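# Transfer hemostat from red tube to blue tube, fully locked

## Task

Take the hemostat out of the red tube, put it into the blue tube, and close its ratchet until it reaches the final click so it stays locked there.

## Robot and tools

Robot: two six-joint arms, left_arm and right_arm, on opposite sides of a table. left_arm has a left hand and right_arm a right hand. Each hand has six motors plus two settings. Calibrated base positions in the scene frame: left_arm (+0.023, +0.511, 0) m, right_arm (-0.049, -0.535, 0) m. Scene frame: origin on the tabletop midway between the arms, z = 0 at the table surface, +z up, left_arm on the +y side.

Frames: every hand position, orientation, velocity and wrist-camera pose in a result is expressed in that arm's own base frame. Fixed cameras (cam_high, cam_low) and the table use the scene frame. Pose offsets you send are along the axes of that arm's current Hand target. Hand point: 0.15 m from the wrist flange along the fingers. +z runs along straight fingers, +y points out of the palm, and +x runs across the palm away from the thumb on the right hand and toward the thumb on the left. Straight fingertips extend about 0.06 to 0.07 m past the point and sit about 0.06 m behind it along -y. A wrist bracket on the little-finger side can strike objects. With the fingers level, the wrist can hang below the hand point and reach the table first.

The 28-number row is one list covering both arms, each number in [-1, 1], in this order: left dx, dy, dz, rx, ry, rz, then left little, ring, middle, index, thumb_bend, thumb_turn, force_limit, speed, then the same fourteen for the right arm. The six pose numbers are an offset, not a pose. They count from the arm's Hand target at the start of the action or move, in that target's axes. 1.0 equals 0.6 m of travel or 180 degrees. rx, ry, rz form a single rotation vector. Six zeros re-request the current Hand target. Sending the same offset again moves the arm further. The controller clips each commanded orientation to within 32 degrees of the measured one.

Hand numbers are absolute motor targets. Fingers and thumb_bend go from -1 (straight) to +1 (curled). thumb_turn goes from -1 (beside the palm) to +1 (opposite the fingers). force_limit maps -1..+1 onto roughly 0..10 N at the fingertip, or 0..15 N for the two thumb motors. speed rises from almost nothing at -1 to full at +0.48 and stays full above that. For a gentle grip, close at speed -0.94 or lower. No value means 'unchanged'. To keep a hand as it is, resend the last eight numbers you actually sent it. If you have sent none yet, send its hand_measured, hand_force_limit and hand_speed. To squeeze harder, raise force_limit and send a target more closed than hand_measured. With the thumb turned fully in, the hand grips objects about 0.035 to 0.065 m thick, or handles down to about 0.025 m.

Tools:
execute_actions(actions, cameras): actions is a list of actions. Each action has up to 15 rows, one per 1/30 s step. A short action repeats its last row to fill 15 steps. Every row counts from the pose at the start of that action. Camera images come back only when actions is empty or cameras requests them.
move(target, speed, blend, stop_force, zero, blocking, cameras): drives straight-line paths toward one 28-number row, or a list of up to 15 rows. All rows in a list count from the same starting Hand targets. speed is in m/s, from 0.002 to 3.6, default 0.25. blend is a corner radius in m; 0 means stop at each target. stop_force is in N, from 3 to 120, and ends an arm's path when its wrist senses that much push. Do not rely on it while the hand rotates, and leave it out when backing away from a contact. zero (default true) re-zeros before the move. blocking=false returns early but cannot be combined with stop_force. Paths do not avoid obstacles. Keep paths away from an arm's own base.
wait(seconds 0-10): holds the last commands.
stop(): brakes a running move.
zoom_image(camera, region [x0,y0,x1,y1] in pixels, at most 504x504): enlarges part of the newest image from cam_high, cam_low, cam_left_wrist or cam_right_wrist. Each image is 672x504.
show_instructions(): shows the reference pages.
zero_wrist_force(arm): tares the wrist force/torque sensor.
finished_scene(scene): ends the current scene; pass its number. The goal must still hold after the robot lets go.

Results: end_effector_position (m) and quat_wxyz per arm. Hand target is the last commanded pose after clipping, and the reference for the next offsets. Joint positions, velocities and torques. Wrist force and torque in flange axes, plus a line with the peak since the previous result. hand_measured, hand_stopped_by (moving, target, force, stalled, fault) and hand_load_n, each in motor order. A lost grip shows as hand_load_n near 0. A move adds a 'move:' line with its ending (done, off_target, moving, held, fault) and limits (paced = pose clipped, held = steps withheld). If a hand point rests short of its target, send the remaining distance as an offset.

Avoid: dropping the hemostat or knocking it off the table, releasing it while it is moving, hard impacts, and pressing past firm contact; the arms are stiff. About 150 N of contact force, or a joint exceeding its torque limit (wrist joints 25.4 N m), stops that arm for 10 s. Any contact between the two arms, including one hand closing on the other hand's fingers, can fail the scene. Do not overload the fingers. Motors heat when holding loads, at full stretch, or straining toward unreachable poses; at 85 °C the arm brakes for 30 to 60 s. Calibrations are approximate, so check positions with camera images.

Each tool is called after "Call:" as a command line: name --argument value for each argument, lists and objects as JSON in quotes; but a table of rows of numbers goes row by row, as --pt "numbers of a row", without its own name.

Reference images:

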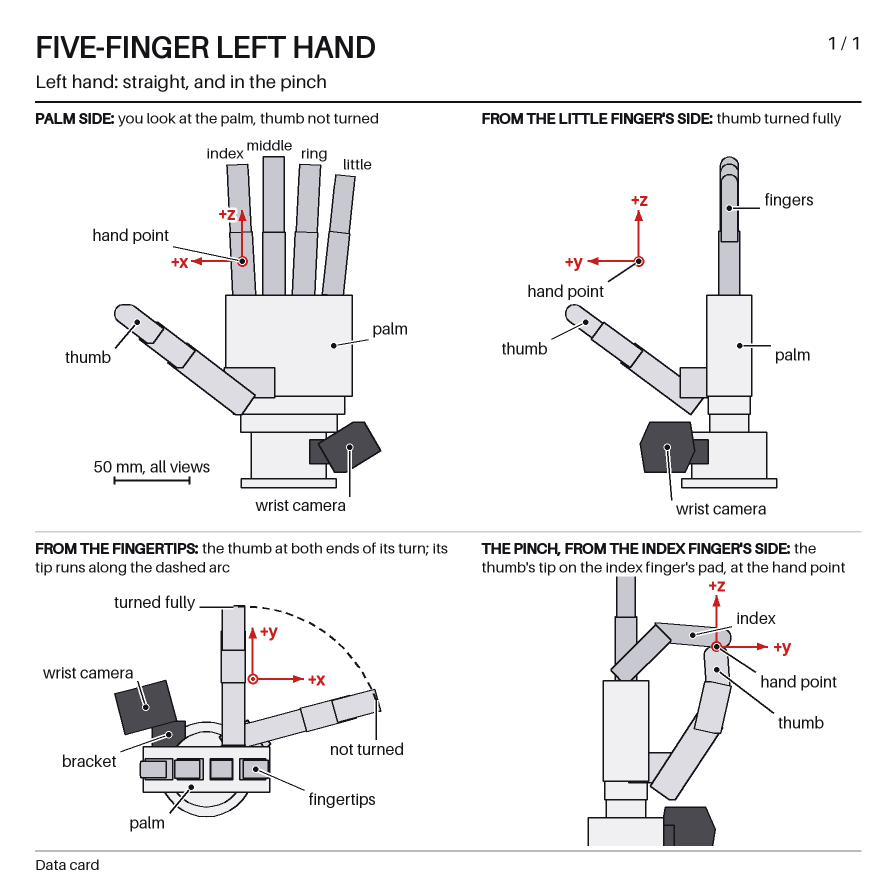

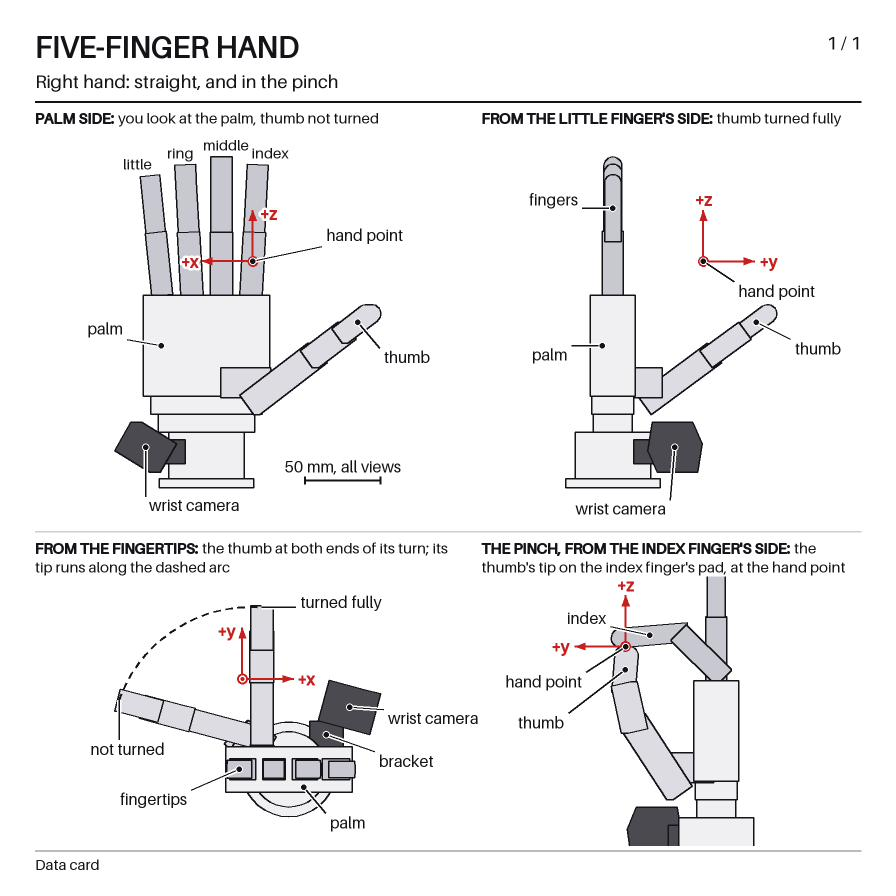

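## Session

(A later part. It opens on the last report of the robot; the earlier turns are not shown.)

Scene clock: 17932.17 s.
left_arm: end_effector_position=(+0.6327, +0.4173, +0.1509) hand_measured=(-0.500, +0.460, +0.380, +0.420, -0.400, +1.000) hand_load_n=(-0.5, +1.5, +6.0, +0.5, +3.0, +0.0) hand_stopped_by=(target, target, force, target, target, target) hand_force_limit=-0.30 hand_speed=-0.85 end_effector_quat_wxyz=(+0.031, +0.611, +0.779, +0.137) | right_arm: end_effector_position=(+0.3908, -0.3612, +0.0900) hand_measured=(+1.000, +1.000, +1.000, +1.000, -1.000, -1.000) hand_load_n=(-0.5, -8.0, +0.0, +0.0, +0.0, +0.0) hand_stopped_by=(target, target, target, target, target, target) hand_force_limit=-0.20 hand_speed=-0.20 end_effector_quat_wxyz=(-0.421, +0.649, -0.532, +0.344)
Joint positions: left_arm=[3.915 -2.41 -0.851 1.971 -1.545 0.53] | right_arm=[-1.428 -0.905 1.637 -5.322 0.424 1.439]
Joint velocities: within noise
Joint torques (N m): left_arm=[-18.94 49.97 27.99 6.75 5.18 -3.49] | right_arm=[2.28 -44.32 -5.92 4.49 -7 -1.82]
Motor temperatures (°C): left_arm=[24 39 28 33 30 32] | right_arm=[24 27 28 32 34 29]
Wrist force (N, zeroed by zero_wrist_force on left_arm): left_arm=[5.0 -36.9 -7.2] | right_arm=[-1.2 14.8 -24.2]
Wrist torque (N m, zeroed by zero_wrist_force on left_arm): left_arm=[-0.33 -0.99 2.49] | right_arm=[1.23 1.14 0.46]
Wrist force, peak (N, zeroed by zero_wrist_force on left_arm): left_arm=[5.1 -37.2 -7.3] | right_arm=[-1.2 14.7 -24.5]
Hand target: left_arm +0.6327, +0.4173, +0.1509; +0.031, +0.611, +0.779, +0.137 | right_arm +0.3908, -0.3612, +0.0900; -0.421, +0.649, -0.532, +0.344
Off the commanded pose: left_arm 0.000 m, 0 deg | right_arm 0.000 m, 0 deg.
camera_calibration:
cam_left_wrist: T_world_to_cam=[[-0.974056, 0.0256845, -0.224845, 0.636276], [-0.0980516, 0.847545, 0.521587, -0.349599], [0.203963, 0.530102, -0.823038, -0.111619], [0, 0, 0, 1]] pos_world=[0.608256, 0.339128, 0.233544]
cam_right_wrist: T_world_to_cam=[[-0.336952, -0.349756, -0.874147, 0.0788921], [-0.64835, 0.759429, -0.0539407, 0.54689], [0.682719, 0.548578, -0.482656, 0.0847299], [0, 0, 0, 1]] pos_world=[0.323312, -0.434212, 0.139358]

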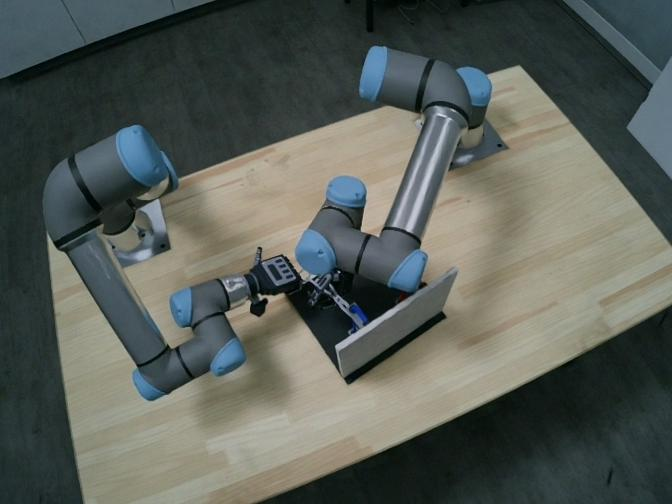

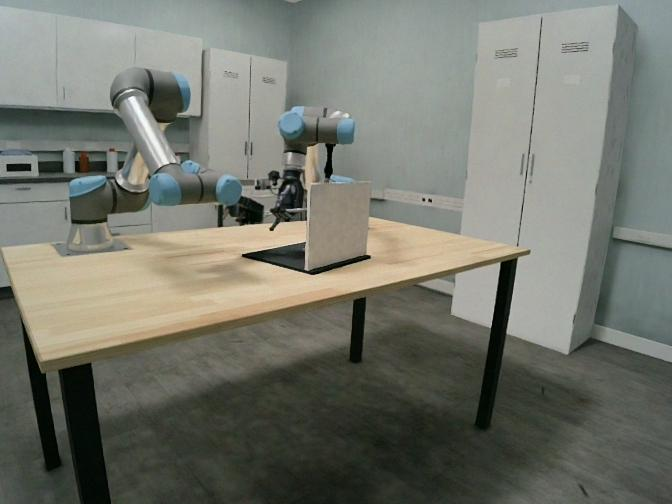

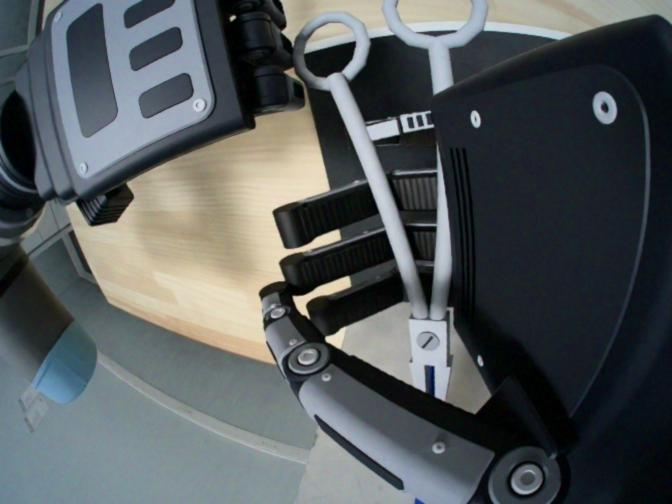

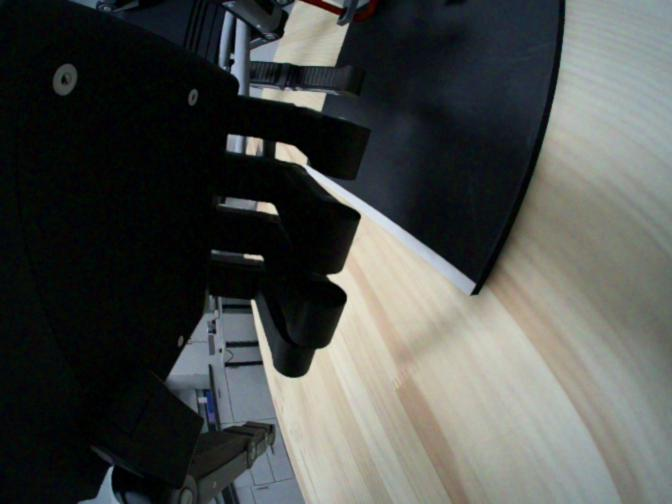

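Call:
zoom_image --camera "cam_left_wrist" --region '[280, 0, 500, 110]'

Call:
zoom_image --camera "cam_left_wrist" --region '[400, 300, 520, 420]'

Call:
zoom_image --camera "cam_high" --region '[320, 280, 370, 335]'

Call:
zoom_image --camera "cam_low" --region '[230, 170, 330, 240]'

Scaled by 2.291 from the camera's 672x504 image, which has a finer 960x720 frame.

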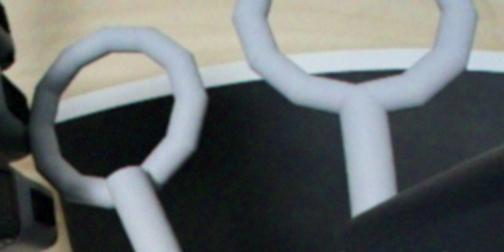

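Scaled by 4.200 from the camera's 672x504 image, which has a finer 960x720 frame.

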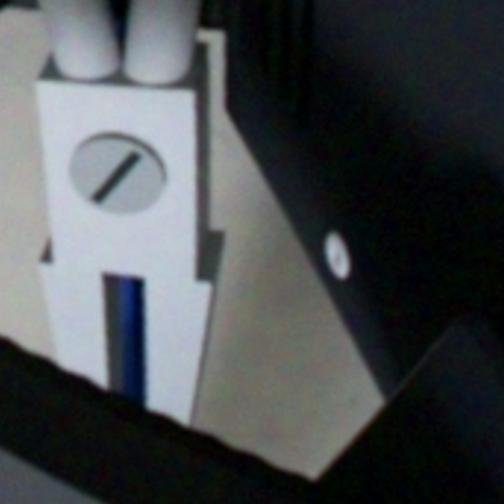

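Scaled by 9.164 from the camera's 672x504 image, which has a finer 960x720 frame.

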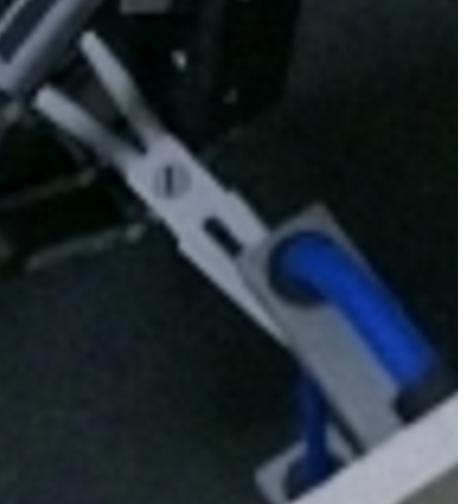

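Scaled by 5.040 from the camera's 672x504 image, which has a finer 960x720 frame.

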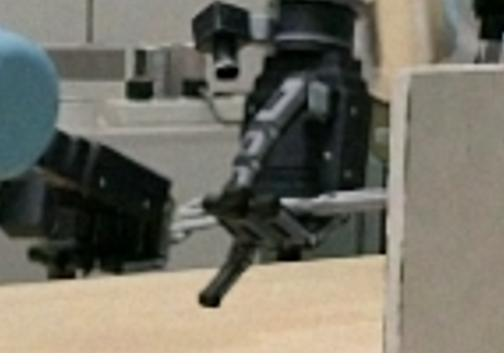

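Call:
move --target '[0,0,0,0,0,0,-0.5,0.46,0.44,0.42,-0.4,1,-0.3,-0.85,0,-0.01218,-0.00542,0,0,0,1,1,1,1,-1,-1,-0.2,-0.2]' --speed 0.01 --stop_force 20 --cameras '["cam_left_wrist","cam_high"]'

Call:
zoom_image --camera "cam_left_wrist" --region '[140, 0, 520, 380]'

Call:
zoom_image --camera "cam_left_wrist" --region '[320, 80, 450, 180]'

Scene clock: 18242.30 s.
left_arm: end_effector_position=(+0.6327, +0.4173, +0.1509) hand_measured=(-0.500, +0.460, +0.380, +0.420, -0.400, +1.000) hand_load_n=(+0.5, +3.5, +6.0, +0.0, +3.0, +0.0) hand_stopped_by=(target, target, force, target, target, target) hand_force_limit=-0.30 hand_speed=-0.85 end_effector_quat_wxyz=(+0.031, +0.611, +0.779, +0.137) | right_arm: end_effector_position=(+0.3908, -0.3612, +0.0980) hand_measured=(+1.000, +1.000, +1.000, +1.000, -1.000, -1.000) hand_load_n=(-1.5, -1.0, +0.0, +0.0, +0.0, +0.0) hand_stopped_by=(target, target, target, target, target, target) hand_force_limit=-0.20 hand_speed=-0.20 end_effector_quat_wxyz=(-0.421, +0.649, -0.532, +0.344)
Joint positions: left_arm=[3.915 -2.41 -0.851 1.971 -1.545 0.53] | right_arm=[-1.427 -0.918 1.633 -5.305 0.424 1.439]
Joint torques (N m): left_arm=[-8.09 48.98 34.33 -2.33 0.55 0.1] | right_arm=[16.11 -24.6 -6.61 0.66 0.96 1.81]
Wrist force (N, zeroed by zero_wrist_force on left_arm): left_arm=[3.7 -8.7 3.7] | right_arm=[1.1 -1.8 -4.2]
Wrist torque (N m, zeroed by zero_wrist_force on left_arm): left_arm=[-0.11 -0.31 0.70] | right_arm=[-0.08 0.30 -0.20]
Wrist force, peak (N, zeroed by zero_wrist_force on left_arm): left_arm=[4.8 -37.3 -7.2] | right_arm=[-1.2 15.0 -24.3]
Hand target: left_arm +0.6327, +0.4173, +0.1509; +0.031, +0.611, +0.779, +0.137 | right_arm +0.3908, -0.3612, +0.0980; -0.421, +0.649, -0.532, +0.344
Off the commanded pose: left_arm 0.000 m, 0 deg | right_arm 0.000 m, 0 deg.
move: done
camera_calibration:
cam_left_wrist: T_world_to_cam=[[-0.974042, 0.0256141, -0.224915, 0.636307], [-0.0981572, 0.84752, 0.521608, -0.349531], [0.203981, 0.530145, -0.823006, -0.111651], [0, 0, 0, 1]] pos_world=[0.608256, 0.339127, 0.233543]
Images, in order (width x height): cam_high 672x504, cam_left_wrist 672x504.

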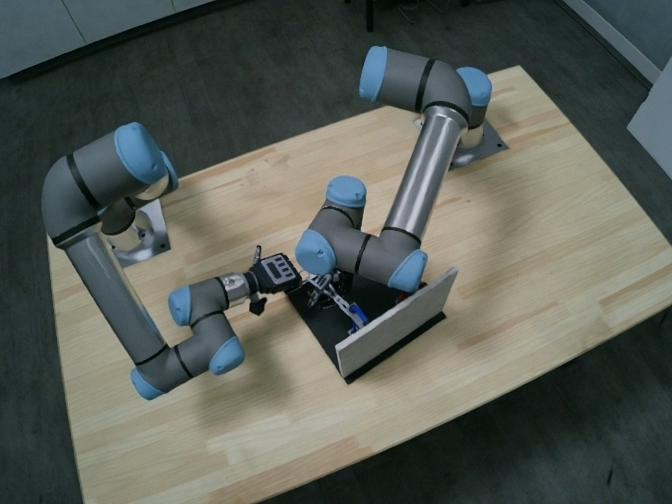

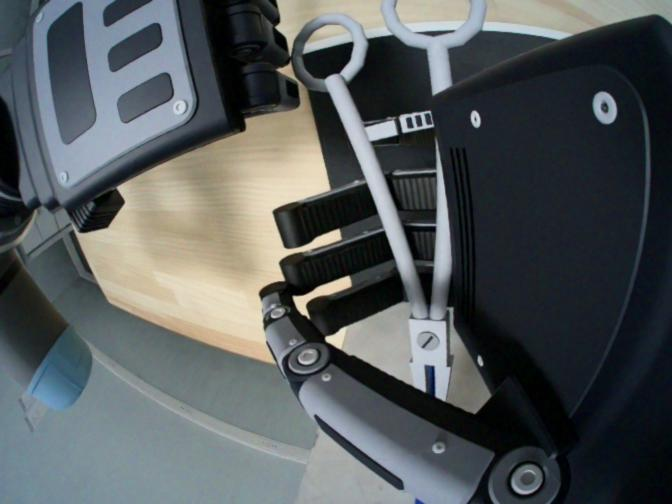

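Scaled by 1.326 from the camera's 672x504 image, which has a finer 960x720 frame.

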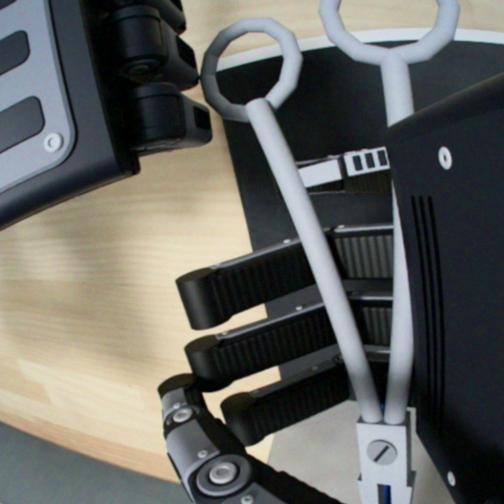

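Scaled by 3.877 from the camera's 672x504 image, which has a finer 960x720 frame.

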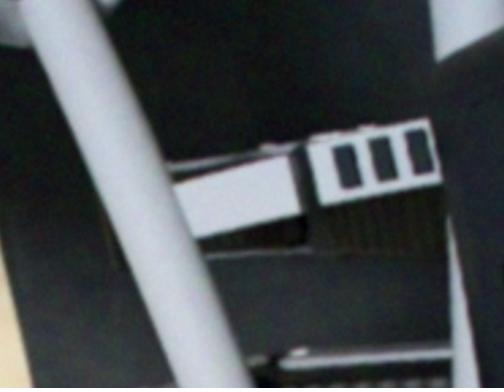

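Call:
move --target '[0,0,0,0,0,0,-0.5,0.46,0.44,0.42,-0.4,1,-0.3,-0.85,0,0.0034,-0.0076,0,0,0,1,1,1,1,-1,-1,-0.2,-0.2]' --speed 0.01 --cameras '["cam_left_wrist","cam_high"]'

Call:
zoom_image --camera "cam_left_wrist" --region '[140, 0, 520, 380]'

Call:
zoom_image --camera "cam_left_wrist" --region '[320, 80, 450, 180]'

Scene clock: 18259.50 s.
left_arm: end_effector_position=(+0.6327, +0.4173, +0.1510) hand_measured=(-0.500, +0.460, +0.380, +0.420, -0.400, +1.000) hand_load_n=(+0.5, +3.0, +6.0, +0.0, +3.0, +0.5) hand_stopped_by=(target, target, force, target, target, target) hand_force_limit=-0.30 hand_speed=-0.85 end_effector_quat_wxyz=(+0.031, +0.611, +0.779, +0.137) | right_arm: end_effector_position=(+0.3858, -0.3622, +0.0980) hand_measured=(+1.000, +1.000, +1.000, +1.000, -1.000, -1.000) hand_load_n=(+0.0, -1.0, +0.0, +0.0, +0.0, +0.0) hand_stopped_by=(target, target, target, target, target, target) hand_force_limit=-0.20 hand_speed=-0.20 end_effector_quat_wxyz=(-0.421, +0.649, -0.532, +0.344)
Joint positions: left_arm=[3.915 -2.41 -0.851 1.971 -1.545 0.53] | right_arm=[-1.439 -0.917 1.639 -5.288 0.425 1.412]
Joint torques (N m): left_arm=[6.49 48.76 30.61 -2.03 0.38 2.09] | right_arm=[9.26 -26.46 -13.17 1.23 0.65 1.29]
Wrist force (N, zeroed by zero_wrist_force on left_arm): left_arm=[4.6 -2.3 2.6] | right_arm=[-0.5 -0.6 -0.5]
Wrist torque (N m, zeroed by zero_wrist_force on left_arm): left_arm=[0.07 -0.46 0.47] | right_arm=[-0.10 0.06 -0.11]
Wrist force, peak (N, zeroed by zero_wrist_force on left_arm): left_arm=[4.0 -9.1 3.7] | right_arm=[1.5 -1.9 -4.5]
Hand target: left_arm +0.6327, +0.4173, +0.1509; +0.031, +0.611, +0.779, +0.137 | right_arm +0.3859, -0.3622, +0.0980; -0.421, +0.649, -0.532, +0.344
Off the commanded pose: left_arm 0.000 m, 0 deg | right_arm 0.000 m, 0 deg.
move: done
camera_calibration:
cam_left_wrist: T_world_to_cam=[[-0.974042, 0.0256165, -0.224914, 0.636306], [-0.0981543, 0.84752, 0.521609, -0.349532], [0.203981, 0.530145, -0.823006, -0.111651], [0, 0, 0, 1]] pos_world=[0.608256, 0.339127, 0.233543]
Images, in order (width x height): cam_high 672x504, cam_left_wrist 672x504.

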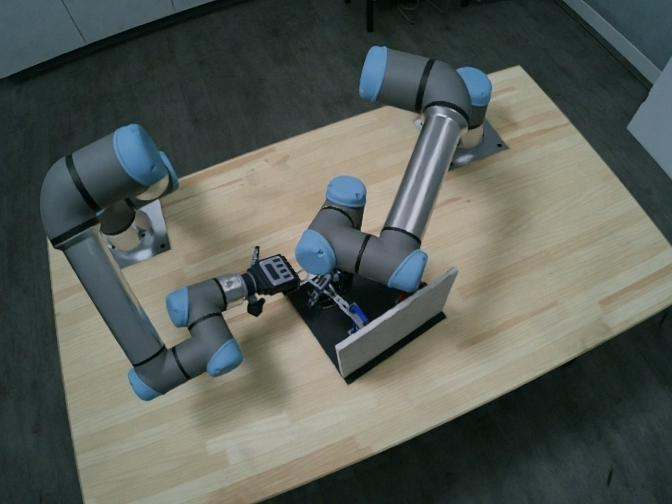

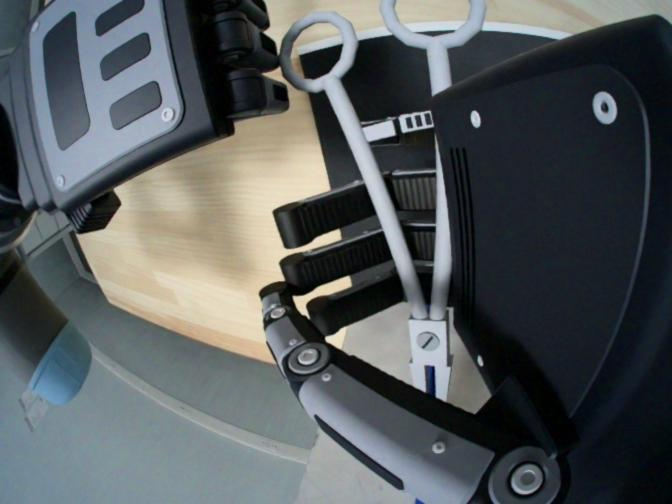

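Scaled by 1.326 from the camera's 672x504 image, which has a finer 960x720 frame.

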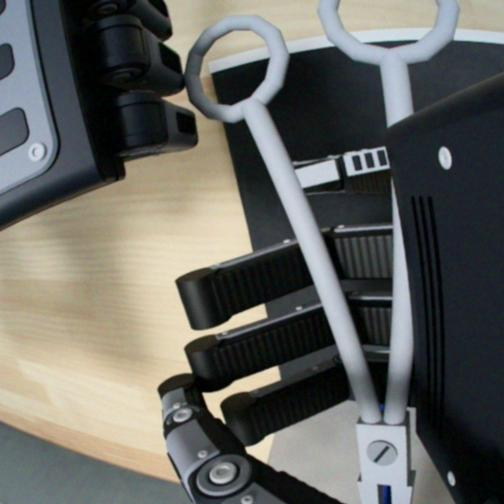

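Scaled by 3.877 from the camera's 672x504 image, which has a finer 960x720 frame.

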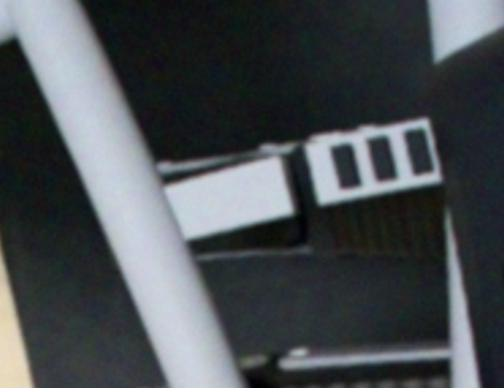

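Call:
execute_actions --actions '[]' --cameras '["cam_right_wrist"]'

Call:
zoom_image --camera "cam_right_wrist" --region '[180, 0, 360, 135]'

Scene clock: 18351.57 s.
left_arm: end_effector_position=(+0.6327, +0.4173, +0.1510) hand_measured=(-0.500, +0.460, +0.380, +0.420, -0.400, +1.000) hand_load_n=(+0.0, +2.5, +6.0, +0.0, +3.0, +0.5) hand_stopped_by=(target, target, force, target, target, target) hand_force_limit=-0.30 hand_speed=-0.85 end_effector_quat_wxyz=(+0.031, +0.611, +0.779, +0.137) | right_arm: end_effector_position=(+0.3859, -0.3622, +0.0980) hand_measured=(+1.000, +1.000, +1.000, +1.000, -1.000, -1.000) hand_load_n=(+0.0, -1.5, +0.0, +0.0, +0.0, +0.0) hand_stopped_by=(target, target, target, target, target, target) hand_force_limit=-0.20 hand_speed=-0.20 end_effector_quat_wxyz=(-0.421, +0.649, -0.532, +0.344)
Joint positions: left_arm=[3.915 -2.41 -0.851 1.971 -1.545 0.53] | right_arm=[-1.438 -0.917 1.639 -5.289 0.425 1.413]
Joint velocities: within noise
Joint torques (N m): left_arm=[7.18 47.89 15.23 -1.85 0.49 2.09] | right_arm=[14.63 -37.22 -22.1 0.67 -3.08 2.67]
Motor temperatures (°C): left_arm=[24 38 28 33 30 32] | right_arm=[24 28 27 32 34 29]
Wrist force (N, zeroed by zero_wrist_force on left_arm): left_arm=[4.4 -2.8 2.1] | right_arm=[-0.2 -0.5 -0.9]
Wrist torque (N m, zeroed by zero_wrist_force on left_arm): left_arm=[0.07 -0.47 0.49] | right_arm=[-0.12 0.07 -0.09]
Wrist force, peak (N, zeroed by zero_wrist_force on left_arm): left_arm=[4.8 -2.7 2.5] | right_arm=[-0.7 -0.9 -0.5]
Hand target: left_arm +0.6327, +0.4173, +0.1509; +0.031, +0.611, +0.779, +0.137 | right_arm +0.3859, -0.3622, +0.0980; -0.421, +0.649, -0.532, +0.344
Off the commanded pose: left_arm 0.000 m, 0 deg | right_arm 0.000 m, 0 deg.
camera_calibration:
cam_right_wrist: T_world_to_cam=[[-0.336952, -0.349756, -0.874147, 0.0838845], [-0.64835, 0.759429, -0.0539407, 0.544904], [0.682719, 0.548578, -0.482656, 0.0924851], [0, 0, 0, 1]] pos_world=[0.318412, -0.435212, 0.147358]
Images, in order (width x height): cam_right_wrist 672x504.

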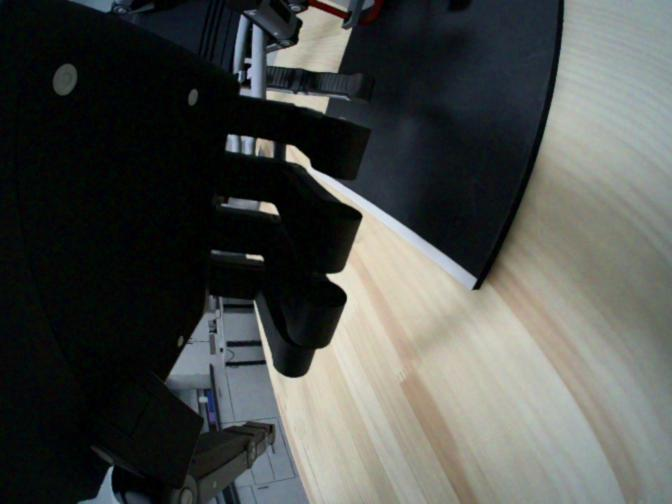

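Scaled by 2.800 from the camera's 672x504 image, which has a finer 960x720 frame.

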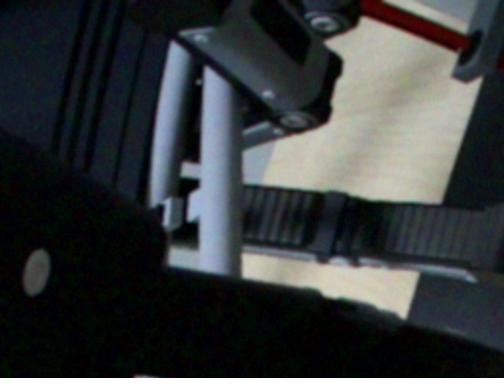

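Call:
zoom_image --camera "cam_right_wrist" --region '[225, 40, 275, 100]'

Scaled by 8.400 from the camera's 672x504 image, which has a finer 960x720 frame.

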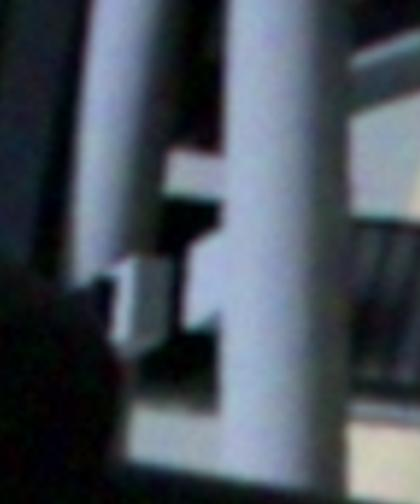

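Call:
move --target '[0,0,0,0,0,0,-0.5,0.46,0.44,0.42,-0.4,1,-0.3,-0.85,0,-0.0038,0.0085,0,0,0,1,1,1,1,-1,-1,-0.2,-0.2]' --speed 0.008 --stop_force 25 --cameras '["cam_left_wrist"]'

Call:
zoom_image --camera "cam_left_wrist" --region '[320, 80, 450, 180]'

Scene clock: 18580.83 s.
left_arm: end_effector_position=(+0.6327, +0.4173, +0.1509) hand_measured=(-0.500, +0.460, +0.380, +0.420, -0.400, +1.000) hand_load_n=(+0.0, +4.5, +6.0, +0.0, +3.0, +0.0) hand_stopped_by=(target, target, force, target, target, target) hand_force_limit=-0.30 hand_speed=-0.85 end_effector_quat_wxyz=(+0.031, +0.611, +0.779, +0.137) | right_arm: end_effector_position=(+0.3914, -0.3611, +0.0980) hand_measured=(+1.000, +1.000, +1.000, +1.000, -1.000, -1.000) hand_load_n=(-2.0, -2.0, +0.0, +0.0, +0.5, +0.0) hand_stopped_by=(target, target, target, target, target, target) hand_force_limit=-0.20 hand_speed=-0.20 end_effector_quat_wxyz=(-0.421, +0.649, -0.532, +0.344)
Joint positions: left_arm=[3.915 -2.41 -0.851 1.971 -1.545 0.53] | right_arm=[-1.426 -0.918 1.632 -5.307 0.423 1.442]
Joint torques (N m): left_arm=[7.26 48.21 12.76 0.55 1.6 2.04] | right_arm=[-3.95 -47.32 -4.36 4.82 -3.21 -2.72]
Wrist force (N, zeroed by zero_wrist_force on left_arm): left_arm=[6.0 -16.0 3.3] | right_arm=[1.7 -0.1 -9.0]
Wrist torque (N m, zeroed by zero_wrist_force on left_arm): left_arm=[-0.30 -0.53 1.24] | right_arm=[0.13 0.52 -0.11]
Wrist force, peak (N, zeroed by zero_wrist_force on left_arm): left_arm=[6.0 -16.7 3.4] | right_arm=[1.7 0.2 -9.6]
Hand target: left_arm +0.6327, +0.4173, +0.1509; +0.031, +0.611, +0.779, +0.137 | right_arm +0.3914, -0.3611, +0.0980; -0.421, +0.649, -0.532, +0.344
Off the commanded pose: left_arm 0.000 m, 0 deg | right_arm 0.000 m, 0 deg.
move: done
camera_calibration:
cam_left_wrist: T_world_to_cam=[[-0.974056, 0.0256845, -0.224845, 0.636276], [-0.0980516, 0.847545, 0.521587, -0.349599], [0.203963, 0.530102, -0.823038, -0.111619], [0, 0, 0, 1]] pos_world=[0.608256, 0.339128, 0.233544]
Images, in order (width x height): cam_left_wrist 672x504.

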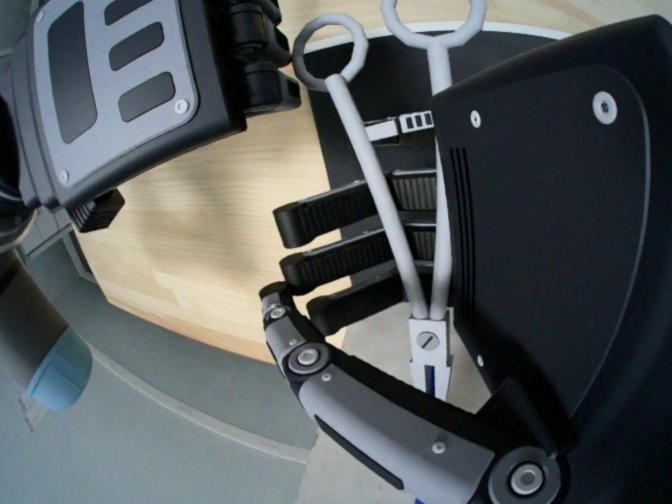

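Scaled by 3.877 from the camera's 672x504 image, which has a finer 960x720 frame.

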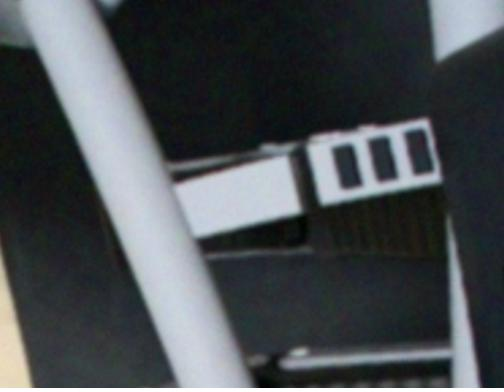

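Call:
move --target '[0,0,0,0,0,0,-0.5,0.46,0.44,0.42,-0.4,1,-0.3,-0.85,0,0.0076,0.0034,0,0,0,1,1,1,1,-1,-1,-0.2,-0.2]' --speed 0.008 --stop_force 25 --cameras '["cam_left_wrist"]'

Call:
zoom_image --camera "cam_left_wrist" --region '[320, 80, 450, 180]'

Scene clock: 18589.37 s.
left_arm: end_effector_position=(+0.6327, +0.4173, +0.1509) hand_measured=(-0.500, +0.460, +0.380, +0.420, -0.400, +1.000) hand_load_n=(-0.5, +7.5, +6.0, +0.0, +3.0, +0.5) hand_stopped_by=(target, target, force, target, target, target) hand_force_limit=-0.30 hand_speed=-0.85 end_effector_quat_wxyz=(+0.031, +0.611, +0.779, +0.137) | right_arm: end_effector_position=(+0.3914, -0.3611, +0.0929) hand_measured=(+1.000, +1.000, +1.000, +1.000, -1.000, -1.000) hand_load_n=(-1.0, -5.5, +0.5, +0.0, +0.0, -0.5) hand_stopped_by=(target, target, target, target, target, target) hand_force_limit=-0.20 hand_speed=-0.20 end_effector_quat_wxyz=(-0.421, +0.649, -0.532, +0.344)
Joint positions: left_arm=[3.915 -2.41 -0.851 1.971 -1.545 0.53] | right_arm=[-1.426 -0.91 1.635 -5.318 0.424 1.442]
Joint torques (N m): left_arm=[3.16 62.47 36.68 0.61 3.02 1.83] | right_arm=[2.91 -49.81 -11.39 4.27 -0.47 0.2]
Wrist force (N, zeroed by zero_wrist_force on left_arm): left_arm=[7.2 -26.9 6.1] | right_arm=[0.4 0.7 -17.3]
Wrist torque (N m, zeroed by zero_wrist_force on left_arm): left_arm=[-0.54 -0.49 1.95] | right_arm=[0.42 0.90 -0.11]
Wrist force, peak (N, zeroed by zero_wrist_force on left_arm): left_arm=[7.4 -27.0 6.3] | right_arm=[0.6 0.5 -17.5]
Hand target: left_arm +0.6327, +0.4173, +0.1509; +0.031, +0.611, +0.779, +0.137 | right_arm +0.3914, -0.3611, +0.0930; -0.421, +0.649, -0.532, +0.344
Off the commanded pose: left_arm 0.000 m, 0 deg | right_arm 0.000 m, 0 deg.
move: done
camera_calibration:
cam_left_wrist: T_world_to_cam=[[-0.974046, 0.0256021, -0.224896, 0.63631], [-0.0981463, 0.847548, 0.521565, -0.349537], [0.203963, 0.530101, -0.823038, -0.111619], [0, 0, 0, 1]] pos_world=[0.608256, 0.339127, 0.233543]
Images, in order (width x height): cam_left_wrist 672x504.

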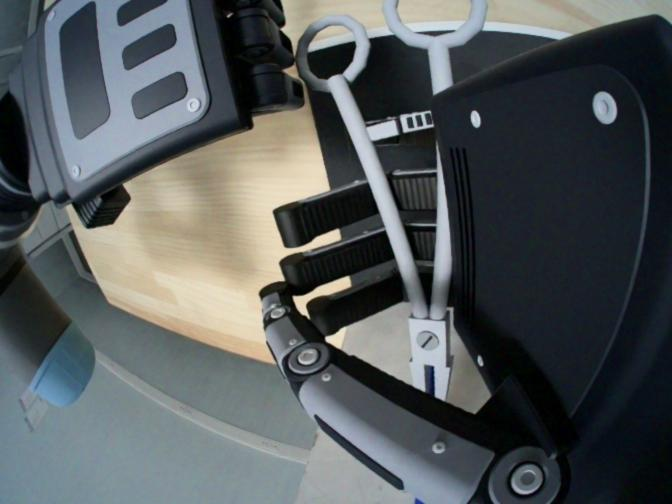

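Scaled by 3.877 from the camera's 672x504 image, which has a finer 960x720 frame.

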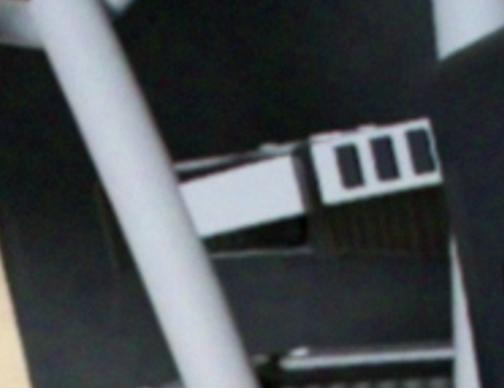

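Call:
move --target '[0,0,0,0,0,0,-0.5,0.46,0.44,0.42,-0.4,1,-0.3,-0.85,0,-0.00102,0.00228,0,0,0,1,1,1,1,-1,-1,-0.2,-0.2]' --speed 0.005 --stop_force 35 --cameras '["cam_left_wrist","cam_high"]'

Call:
zoom_image --camera "cam_left_wrist" --region '[320, 80, 450, 180]'

Call:
zoom_image --camera "cam_left_wrist" --region '[280, 0, 500, 110]'

Call:
zoom_image --camera "cam_high" --region '[320, 280, 370, 335]'

Scene clock: 18675.70 s.
left_arm: end_effector_position=(+0.6327, +0.4173, +0.1509) hand_measured=(-0.500, +0.460, +0.380, +0.420, -0.400, +1.000) hand_load_n=(+0.0, +7.0, +6.0, +0.0, +3.0, +0.5) hand_stopped_by=(target, target, force, target, target, target) hand_force_limit=-0.30 hand_speed=-0.85 end_effector_quat_wxyz=(+0.031, +0.611, +0.779, +0.137) | right_arm: end_effector_position=(+0.3929, -0.3608, +0.0930) hand_measured=(+1.000, +1.000, +1.000, +1.000, -1.000, -1.000) hand_load_n=(-2.0, -10.0, +0.0, +0.0, +0.0, +0.0) hand_stopped_by=(target, target, target, target, target, target) hand_force_limit=-0.20 hand_speed=-0.20 end_effector_quat_wxyz=(-0.421, +0.649, -0.532, +0.344)
Joint positions: left_arm=[3.915 -2.41 -0.851 1.971 -1.545 0.53] | right_arm=[-1.423 -0.91 1.633 -5.323 0.423 1.45]
Joint torques (N m): left_arm=[-6.51 63.77 37.32 7.05 5.98 0.97] | right_arm=[19.42 -51.69 -15.84 4.1 -6.67 -2.05]
Wrist force (N, zeroed by zero_wrist_force on left_arm): left_arm=[8.5 -41.3 -1.5] | right_arm=[-2.5 12.9 -28.5]
Wrist torque (N m, zeroed by zero_wrist_force on left_arm): left_arm=[-0.37 -0.99 2.94] | right_arm=[1.13 1.46 0.35]
Wrist force, peak (N, zeroed by zero_wrist_force on left_arm): left_arm=[8.7 -41.3 -1.6] | right_arm=[-2.4 12.7 -28.8]
Hand target: left_arm +0.6327, +0.4173, +0.1509; +0.031, +0.611, +0.779, +0.137 | right_arm +0.3929, -0.3608, +0.0930; -0.421, +0.649, -0.532, +0.344
Off the commanded pose: left_arm 0.000 m, 0 deg | right_arm 0.000 m, 0 deg.
move: done
camera_calibration:
cam_left_wrist: T_world_to_cam=[[-0.974076, 0.0256327, -0.224765, 0.636287], [-0.0980538, 0.84754, 0.521595, -0.349598], [0.203867, 0.530113, -0.823055, -0.11156], [0, 0, 0, 1]] pos_world=[0.608256, 0.339127, 0.233544]
Images, in order (width x height): cam_high 672x504, cam_left_wrist 672x504.

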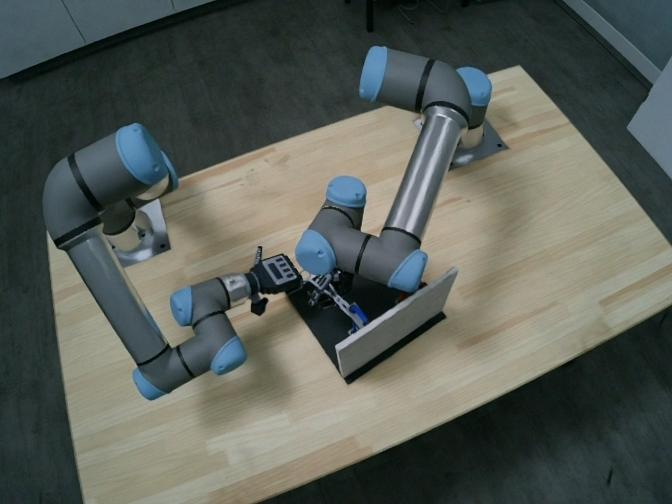

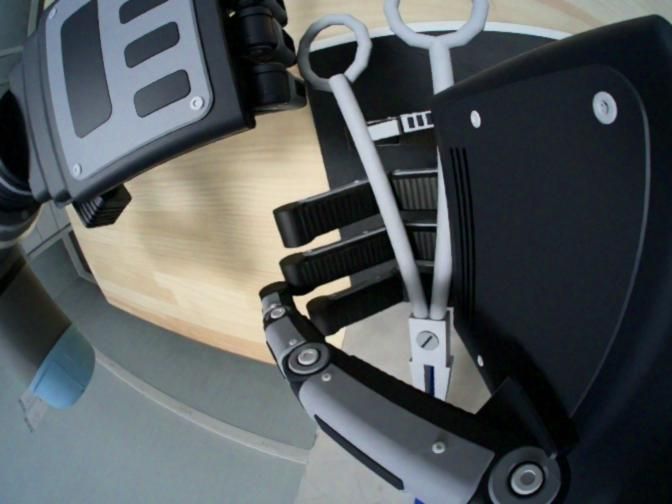

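Scaled by 3.877 from the camera's 672x504 image, which has a finer 960x720 frame.

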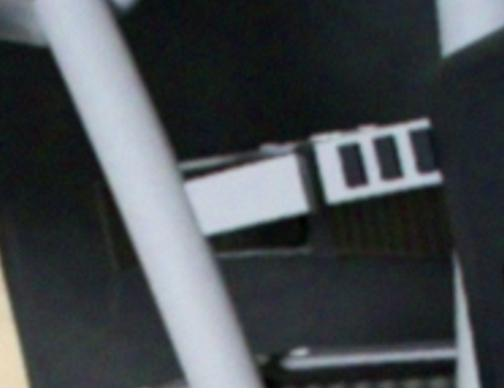

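Scaled by 2.291 from the camera's 672x504 image, which has a finer 960x720 frame.

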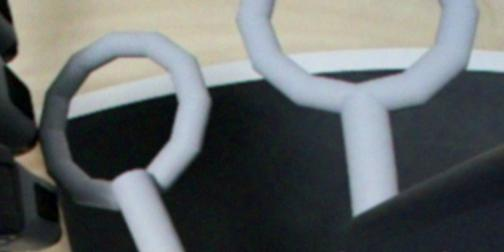

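Scaled by 9.164 from the camera's 672x504 image, which has a finer 960x720 frame.

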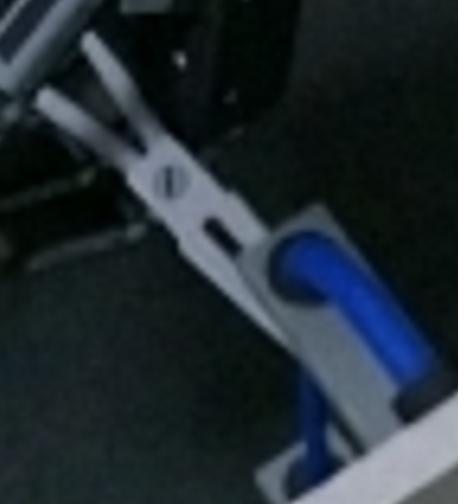

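Call:
move --target '[0,0,0,0,0,0,-0.5,0.40,0.44,0.42,-0.4,1,-0.3,-0.85,0,0.00102,-0.00228,0,0,0,1,1,1,1,-1,-1,-0.2,-0.2]' --speed 0.01

Call:
move --target '[0,0,0,0,0,0,-0.5,0.40,0.44,0.42,-0.4,1,-0.3,-0.85,0,0.0061,0.0027,0,0,0,1,1,1,1,-1,-1,-0.2,-0.2]' --speed 0.008 --stop_force 25 --cameras '["cam_left_wrist"]'

Call:
zoom_image --camera "cam_left_wrist" --region '[320, 80, 450, 180]'

Call:
zoom_image --camera "cam_left_wrist" --region '[280, 0, 500, 110]'

Scene clock: 18756.43 s.
left_arm: end_effector_position=(+0.6327, +0.4173, +0.1510) hand_measured=(-0.500, +0.400, +0.380, +0.420, -0.400, +1.000) hand_load_n=(+0.5, +3.5, +6.0, +0.0, +3.0, +0.0) hand_stopped_by=(target, target, force, target, target, target) hand_force_limit=-0.30 hand_speed=-0.85 end_effector_quat_wxyz=(+0.031, +0.611, +0.779, +0.138) | right_arm: end_effector_position=(+0.3914, -0.3611, +0.0930) hand_measured=(+1.000, +1.000, +1.000, +1.000, -1.000, -1.000) hand_load_n=(-1.0, -1.5, +0.0, +0.0, +0.0, +0.0) hand_stopped_by=(target, target, target, target, target, target) hand_force_limit=-0.20 hand_speed=-0.20 end_effector_quat_wxyz=(-0.421, +0.649, -0.532, +0.344)
Joint positions: left_arm=[3.915 -2.41 -0.851 1.971 -1.545 0.53] | right_arm=[-1.426 -0.91 1.635 -5.317 0.423 1.442]
Joint torques (N m): left_arm=[-15.71 52.92 33.07 -1.99 1.32 -2.55] | right_arm=[-2.24 -23.2 -3.42 3.97 1.6 -1.02]
Wrist force (N, zeroed by zero_wrist_force on left_arm): left_arm=[6.5 -11.9 3.1] | right_arm=[5.1 -3.3 -5.9]
Wrist torque (N m, zeroed by zero_wrist_force on left_arm): left_arm=[-0.22 -0.41 1.01] | right_arm=[-0.04 0.36 -0.05]
Wrist force, peak (N, zeroed by zero_wrist_force on left_arm): left_arm=[8.6 -41.5 -1.5] | right_arm=[-2.6 12.6 -28.9]
Hand target: left_arm +0.6327, +0.4173, +0.1509; +0.031, +0.611, +0.779, +0.137 | right_arm +0.3914, -0.3611, +0.0930; -0.421, +0.649, -0.532, +0.344
Off the commanded pose: left_arm 0.000 m, 0 deg | right_arm 0.000 m, 0 deg.
move: done

Scene clock: 18757.57 s.
left_arm: end_effector_position=(+0.6327, +0.4173, +0.1510) hand_measured=(-0.500, +0.400, +0.380, +0.420, -0.400, +1.000) hand_load_n=(+0.0, +5.0, +6.0, +0.0, +3.0, +0.0) hand_stopped_by=(target, target, force, target, target, target) hand_force_limit=-0.30 hand_speed=-0.85 end_effector_quat_wxyz=(+0.031, +0.611, +0.779, +0.137) | right_arm: end_effector_position=(+0.3914, -0.3611, +0.0889) hand_measured=(+1.000, +1.000, +1.000, +1.000, -1.000, -1.000) hand_load_n=(-1.5, -3.5, +0.0, +0.0, +0.0, -0.5) hand_stopped_by=(target, target, target, target, target, target) hand_force_limit=-0.20 hand_speed=-0.20 end_effector_quat_wxyz=(-0.421, +0.649, -0.532, +0.344)
Joint positions: left_arm=[3.915 -2.41 -0.851 1.971 -1.545 0.53] | right_arm=[-1.426 -0.904 1.636 -5.326 0.424 1.442]
Joint torques (N m): left_arm=[-17.72 49.24 24.57 2.88 3.85 -3.03] | right_arm=[0.03 -46.86 -5.8 4.52 -1.56 1.66]
Wrist force (N, zeroed by zero_wrist_force on left_arm): left_arm=[8.6 -23.0 2.9] | right_arm=[4.6 -0.5 -13.4]
Wrist torque (N m, zeroed by zero_wrist_force on left_arm): left_arm=[-0.42 -0.50 1.73] | right_arm=[0.29 0.71 0.07]
Wrist force, peak (N, zeroed by zero_wrist_force on left_arm): left_arm=[9.0 -23.2 2.8] | right_arm=[4.5 -0.7 -13.9]
Hand target: left_arm +0.6327, +0.4173, +0.1509; +0.031, +0.611, +0.779, +0.137 | right_arm +0.3914, -0.3611, +0.0890; -0.421, +0.649, -0.532, +0.344
Off the commanded pose: left_arm 0.000 m, 0 deg | right_arm 0.000 m, 0 deg.
move: done
camera_calibration:
cam_left_wrist: T_world_to_cam=[[-0.974056, 0.0256869, -0.224844, 0.636275], [-0.0980488, 0.847545, 0.521588, -0.349601], [0.203963, 0.530102, -0.823038, -0.111619], [0, 0, 0, 1]] pos_world=[0.608256, 0.339128, 0.233544]
Images, in order (width x height): cam_left_wrist 672x504.

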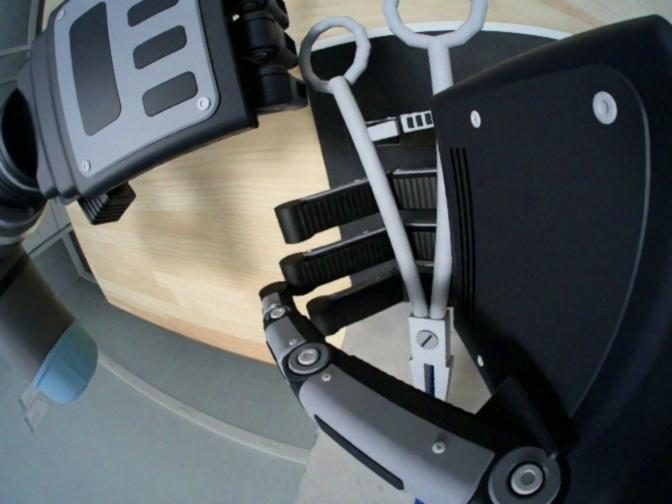

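Scaled by 3.877 from the camera's 672x504 image, which has a finer 960x720 frame.

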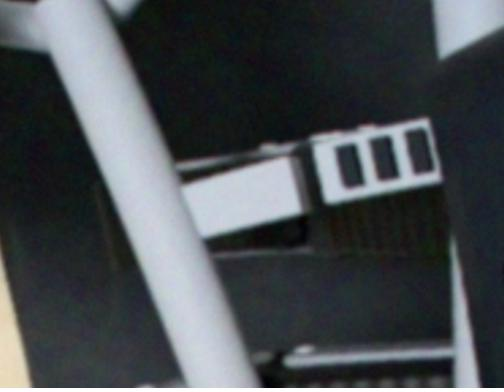

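Scaled by 2.291 from the camera's 672x504 image, which has a finer 960x720 frame.

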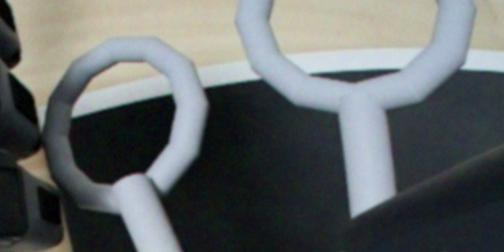

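Call:
execute_actions --actions '[]' --cameras '["cam_right_wrist"]'

Call:
zoom_image --camera "cam_right_wrist" --region '[215, 20, 275, 100]'

Scene clock: 18846.50 s.
left_arm: end_effector_position=(+0.6327, +0.4173, +0.1509) hand_measured=(-0.500, +0.400, +0.380, +0.420, -0.400, +1.000) hand_load_n=(+0.0, +5.0, +6.0, +0.0, +3.0, +0.5) hand_stopped_by=(target, target, force, target, target, target) hand_force_limit=-0.30 hand_speed=-0.85 end_effector_quat_wxyz=(+0.031, +0.611, +0.779, +0.137) | right_arm: end_effector_position=(+0.3914, -0.3611, +0.0890) hand_measured=(+1.000, +1.000, +1.000, +1.000, -1.000, -1.000) hand_load_n=(-1.0, -3.5, +0.0, +0.0, +0.0, +0.0) hand_stopped_by=(target, target, target, target, target, target) hand_force_limit=-0.20 hand_speed=-0.20 end_effector_quat_wxyz=(-0.421, +0.649, -0.532, +0.344)
Joint positions: left_arm=[3.915 -2.41 -0.851 1.971 -1.545 0.53] | right_arm=[-1.426 -0.904 1.636 -5.326 0.424 1.442]
Joint velocities: within noise
Joint torques (N m): left_arm=[-18.28 49.04 10.4 3.81 4.56 -3.11] | right_arm=[3.74 -50.81 -14.94 4.73 -3.56 1.79]
Motor temperatures (°C): left_arm=[24 38 28 33 30 32] | right_arm=[24 29 27 32 34 29]
Wrist force (N, zeroed by zero_wrist_force on left_arm): left_arm=[9.1 -22.9 2.1] | right_arm=[4.3 0.1 -13.5]
Wrist torque (N m, zeroed by zero_wrist_force on left_arm): left_arm=[-0.41 -0.59 1.76] | right_arm=[0.32 0.71 0.09]
Wrist force, peak (N, zeroed by zero_wrist_force on left_arm): left_arm=[9.1 -23.3 2.2] | right_arm=[4.4 0.1 -13.9]
Hand target: left_arm +0.6327, +0.4173, +0.1509; +0.031, +0.611, +0.779, +0.137 | right_arm +0.3914, -0.3611, +0.0890; -0.421, +0.649, -0.532, +0.344
Off the commanded pose: left_arm 0.000 m, 0 deg | right_arm 0.000 m, 0 deg.
camera_calibration:
cam_right_wrist: T_world_to_cam=[[-0.336952, -0.349756, -0.874147, 0.0782214], [-0.64835, 0.759429, -0.0539407, 0.547084], [0.682719, 0.548578, -0.482656, 0.083851], [0, 0, 0, 1]] pos_world=[0.323812, -0.434112, 0.138358]
Images, in order (width x height): cam_right_wrist 672x504.

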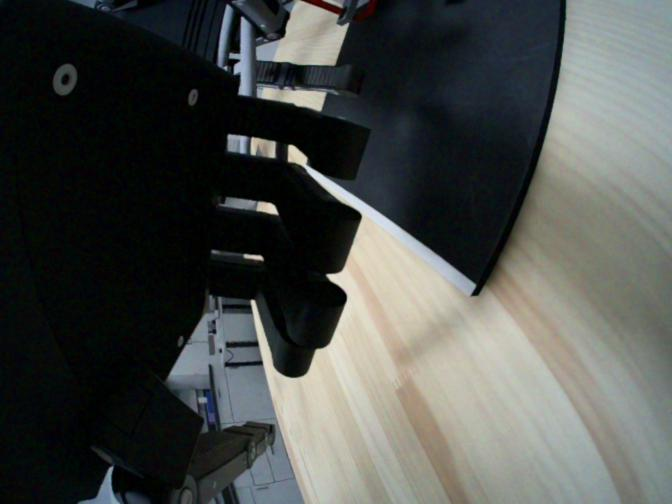

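Scaled by 6.300 from the camera's 672x504 image, which has a finer 960x720 frame.

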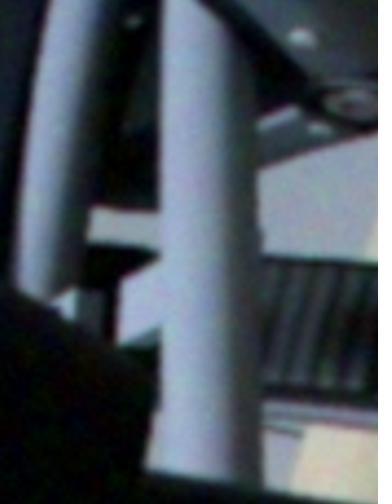

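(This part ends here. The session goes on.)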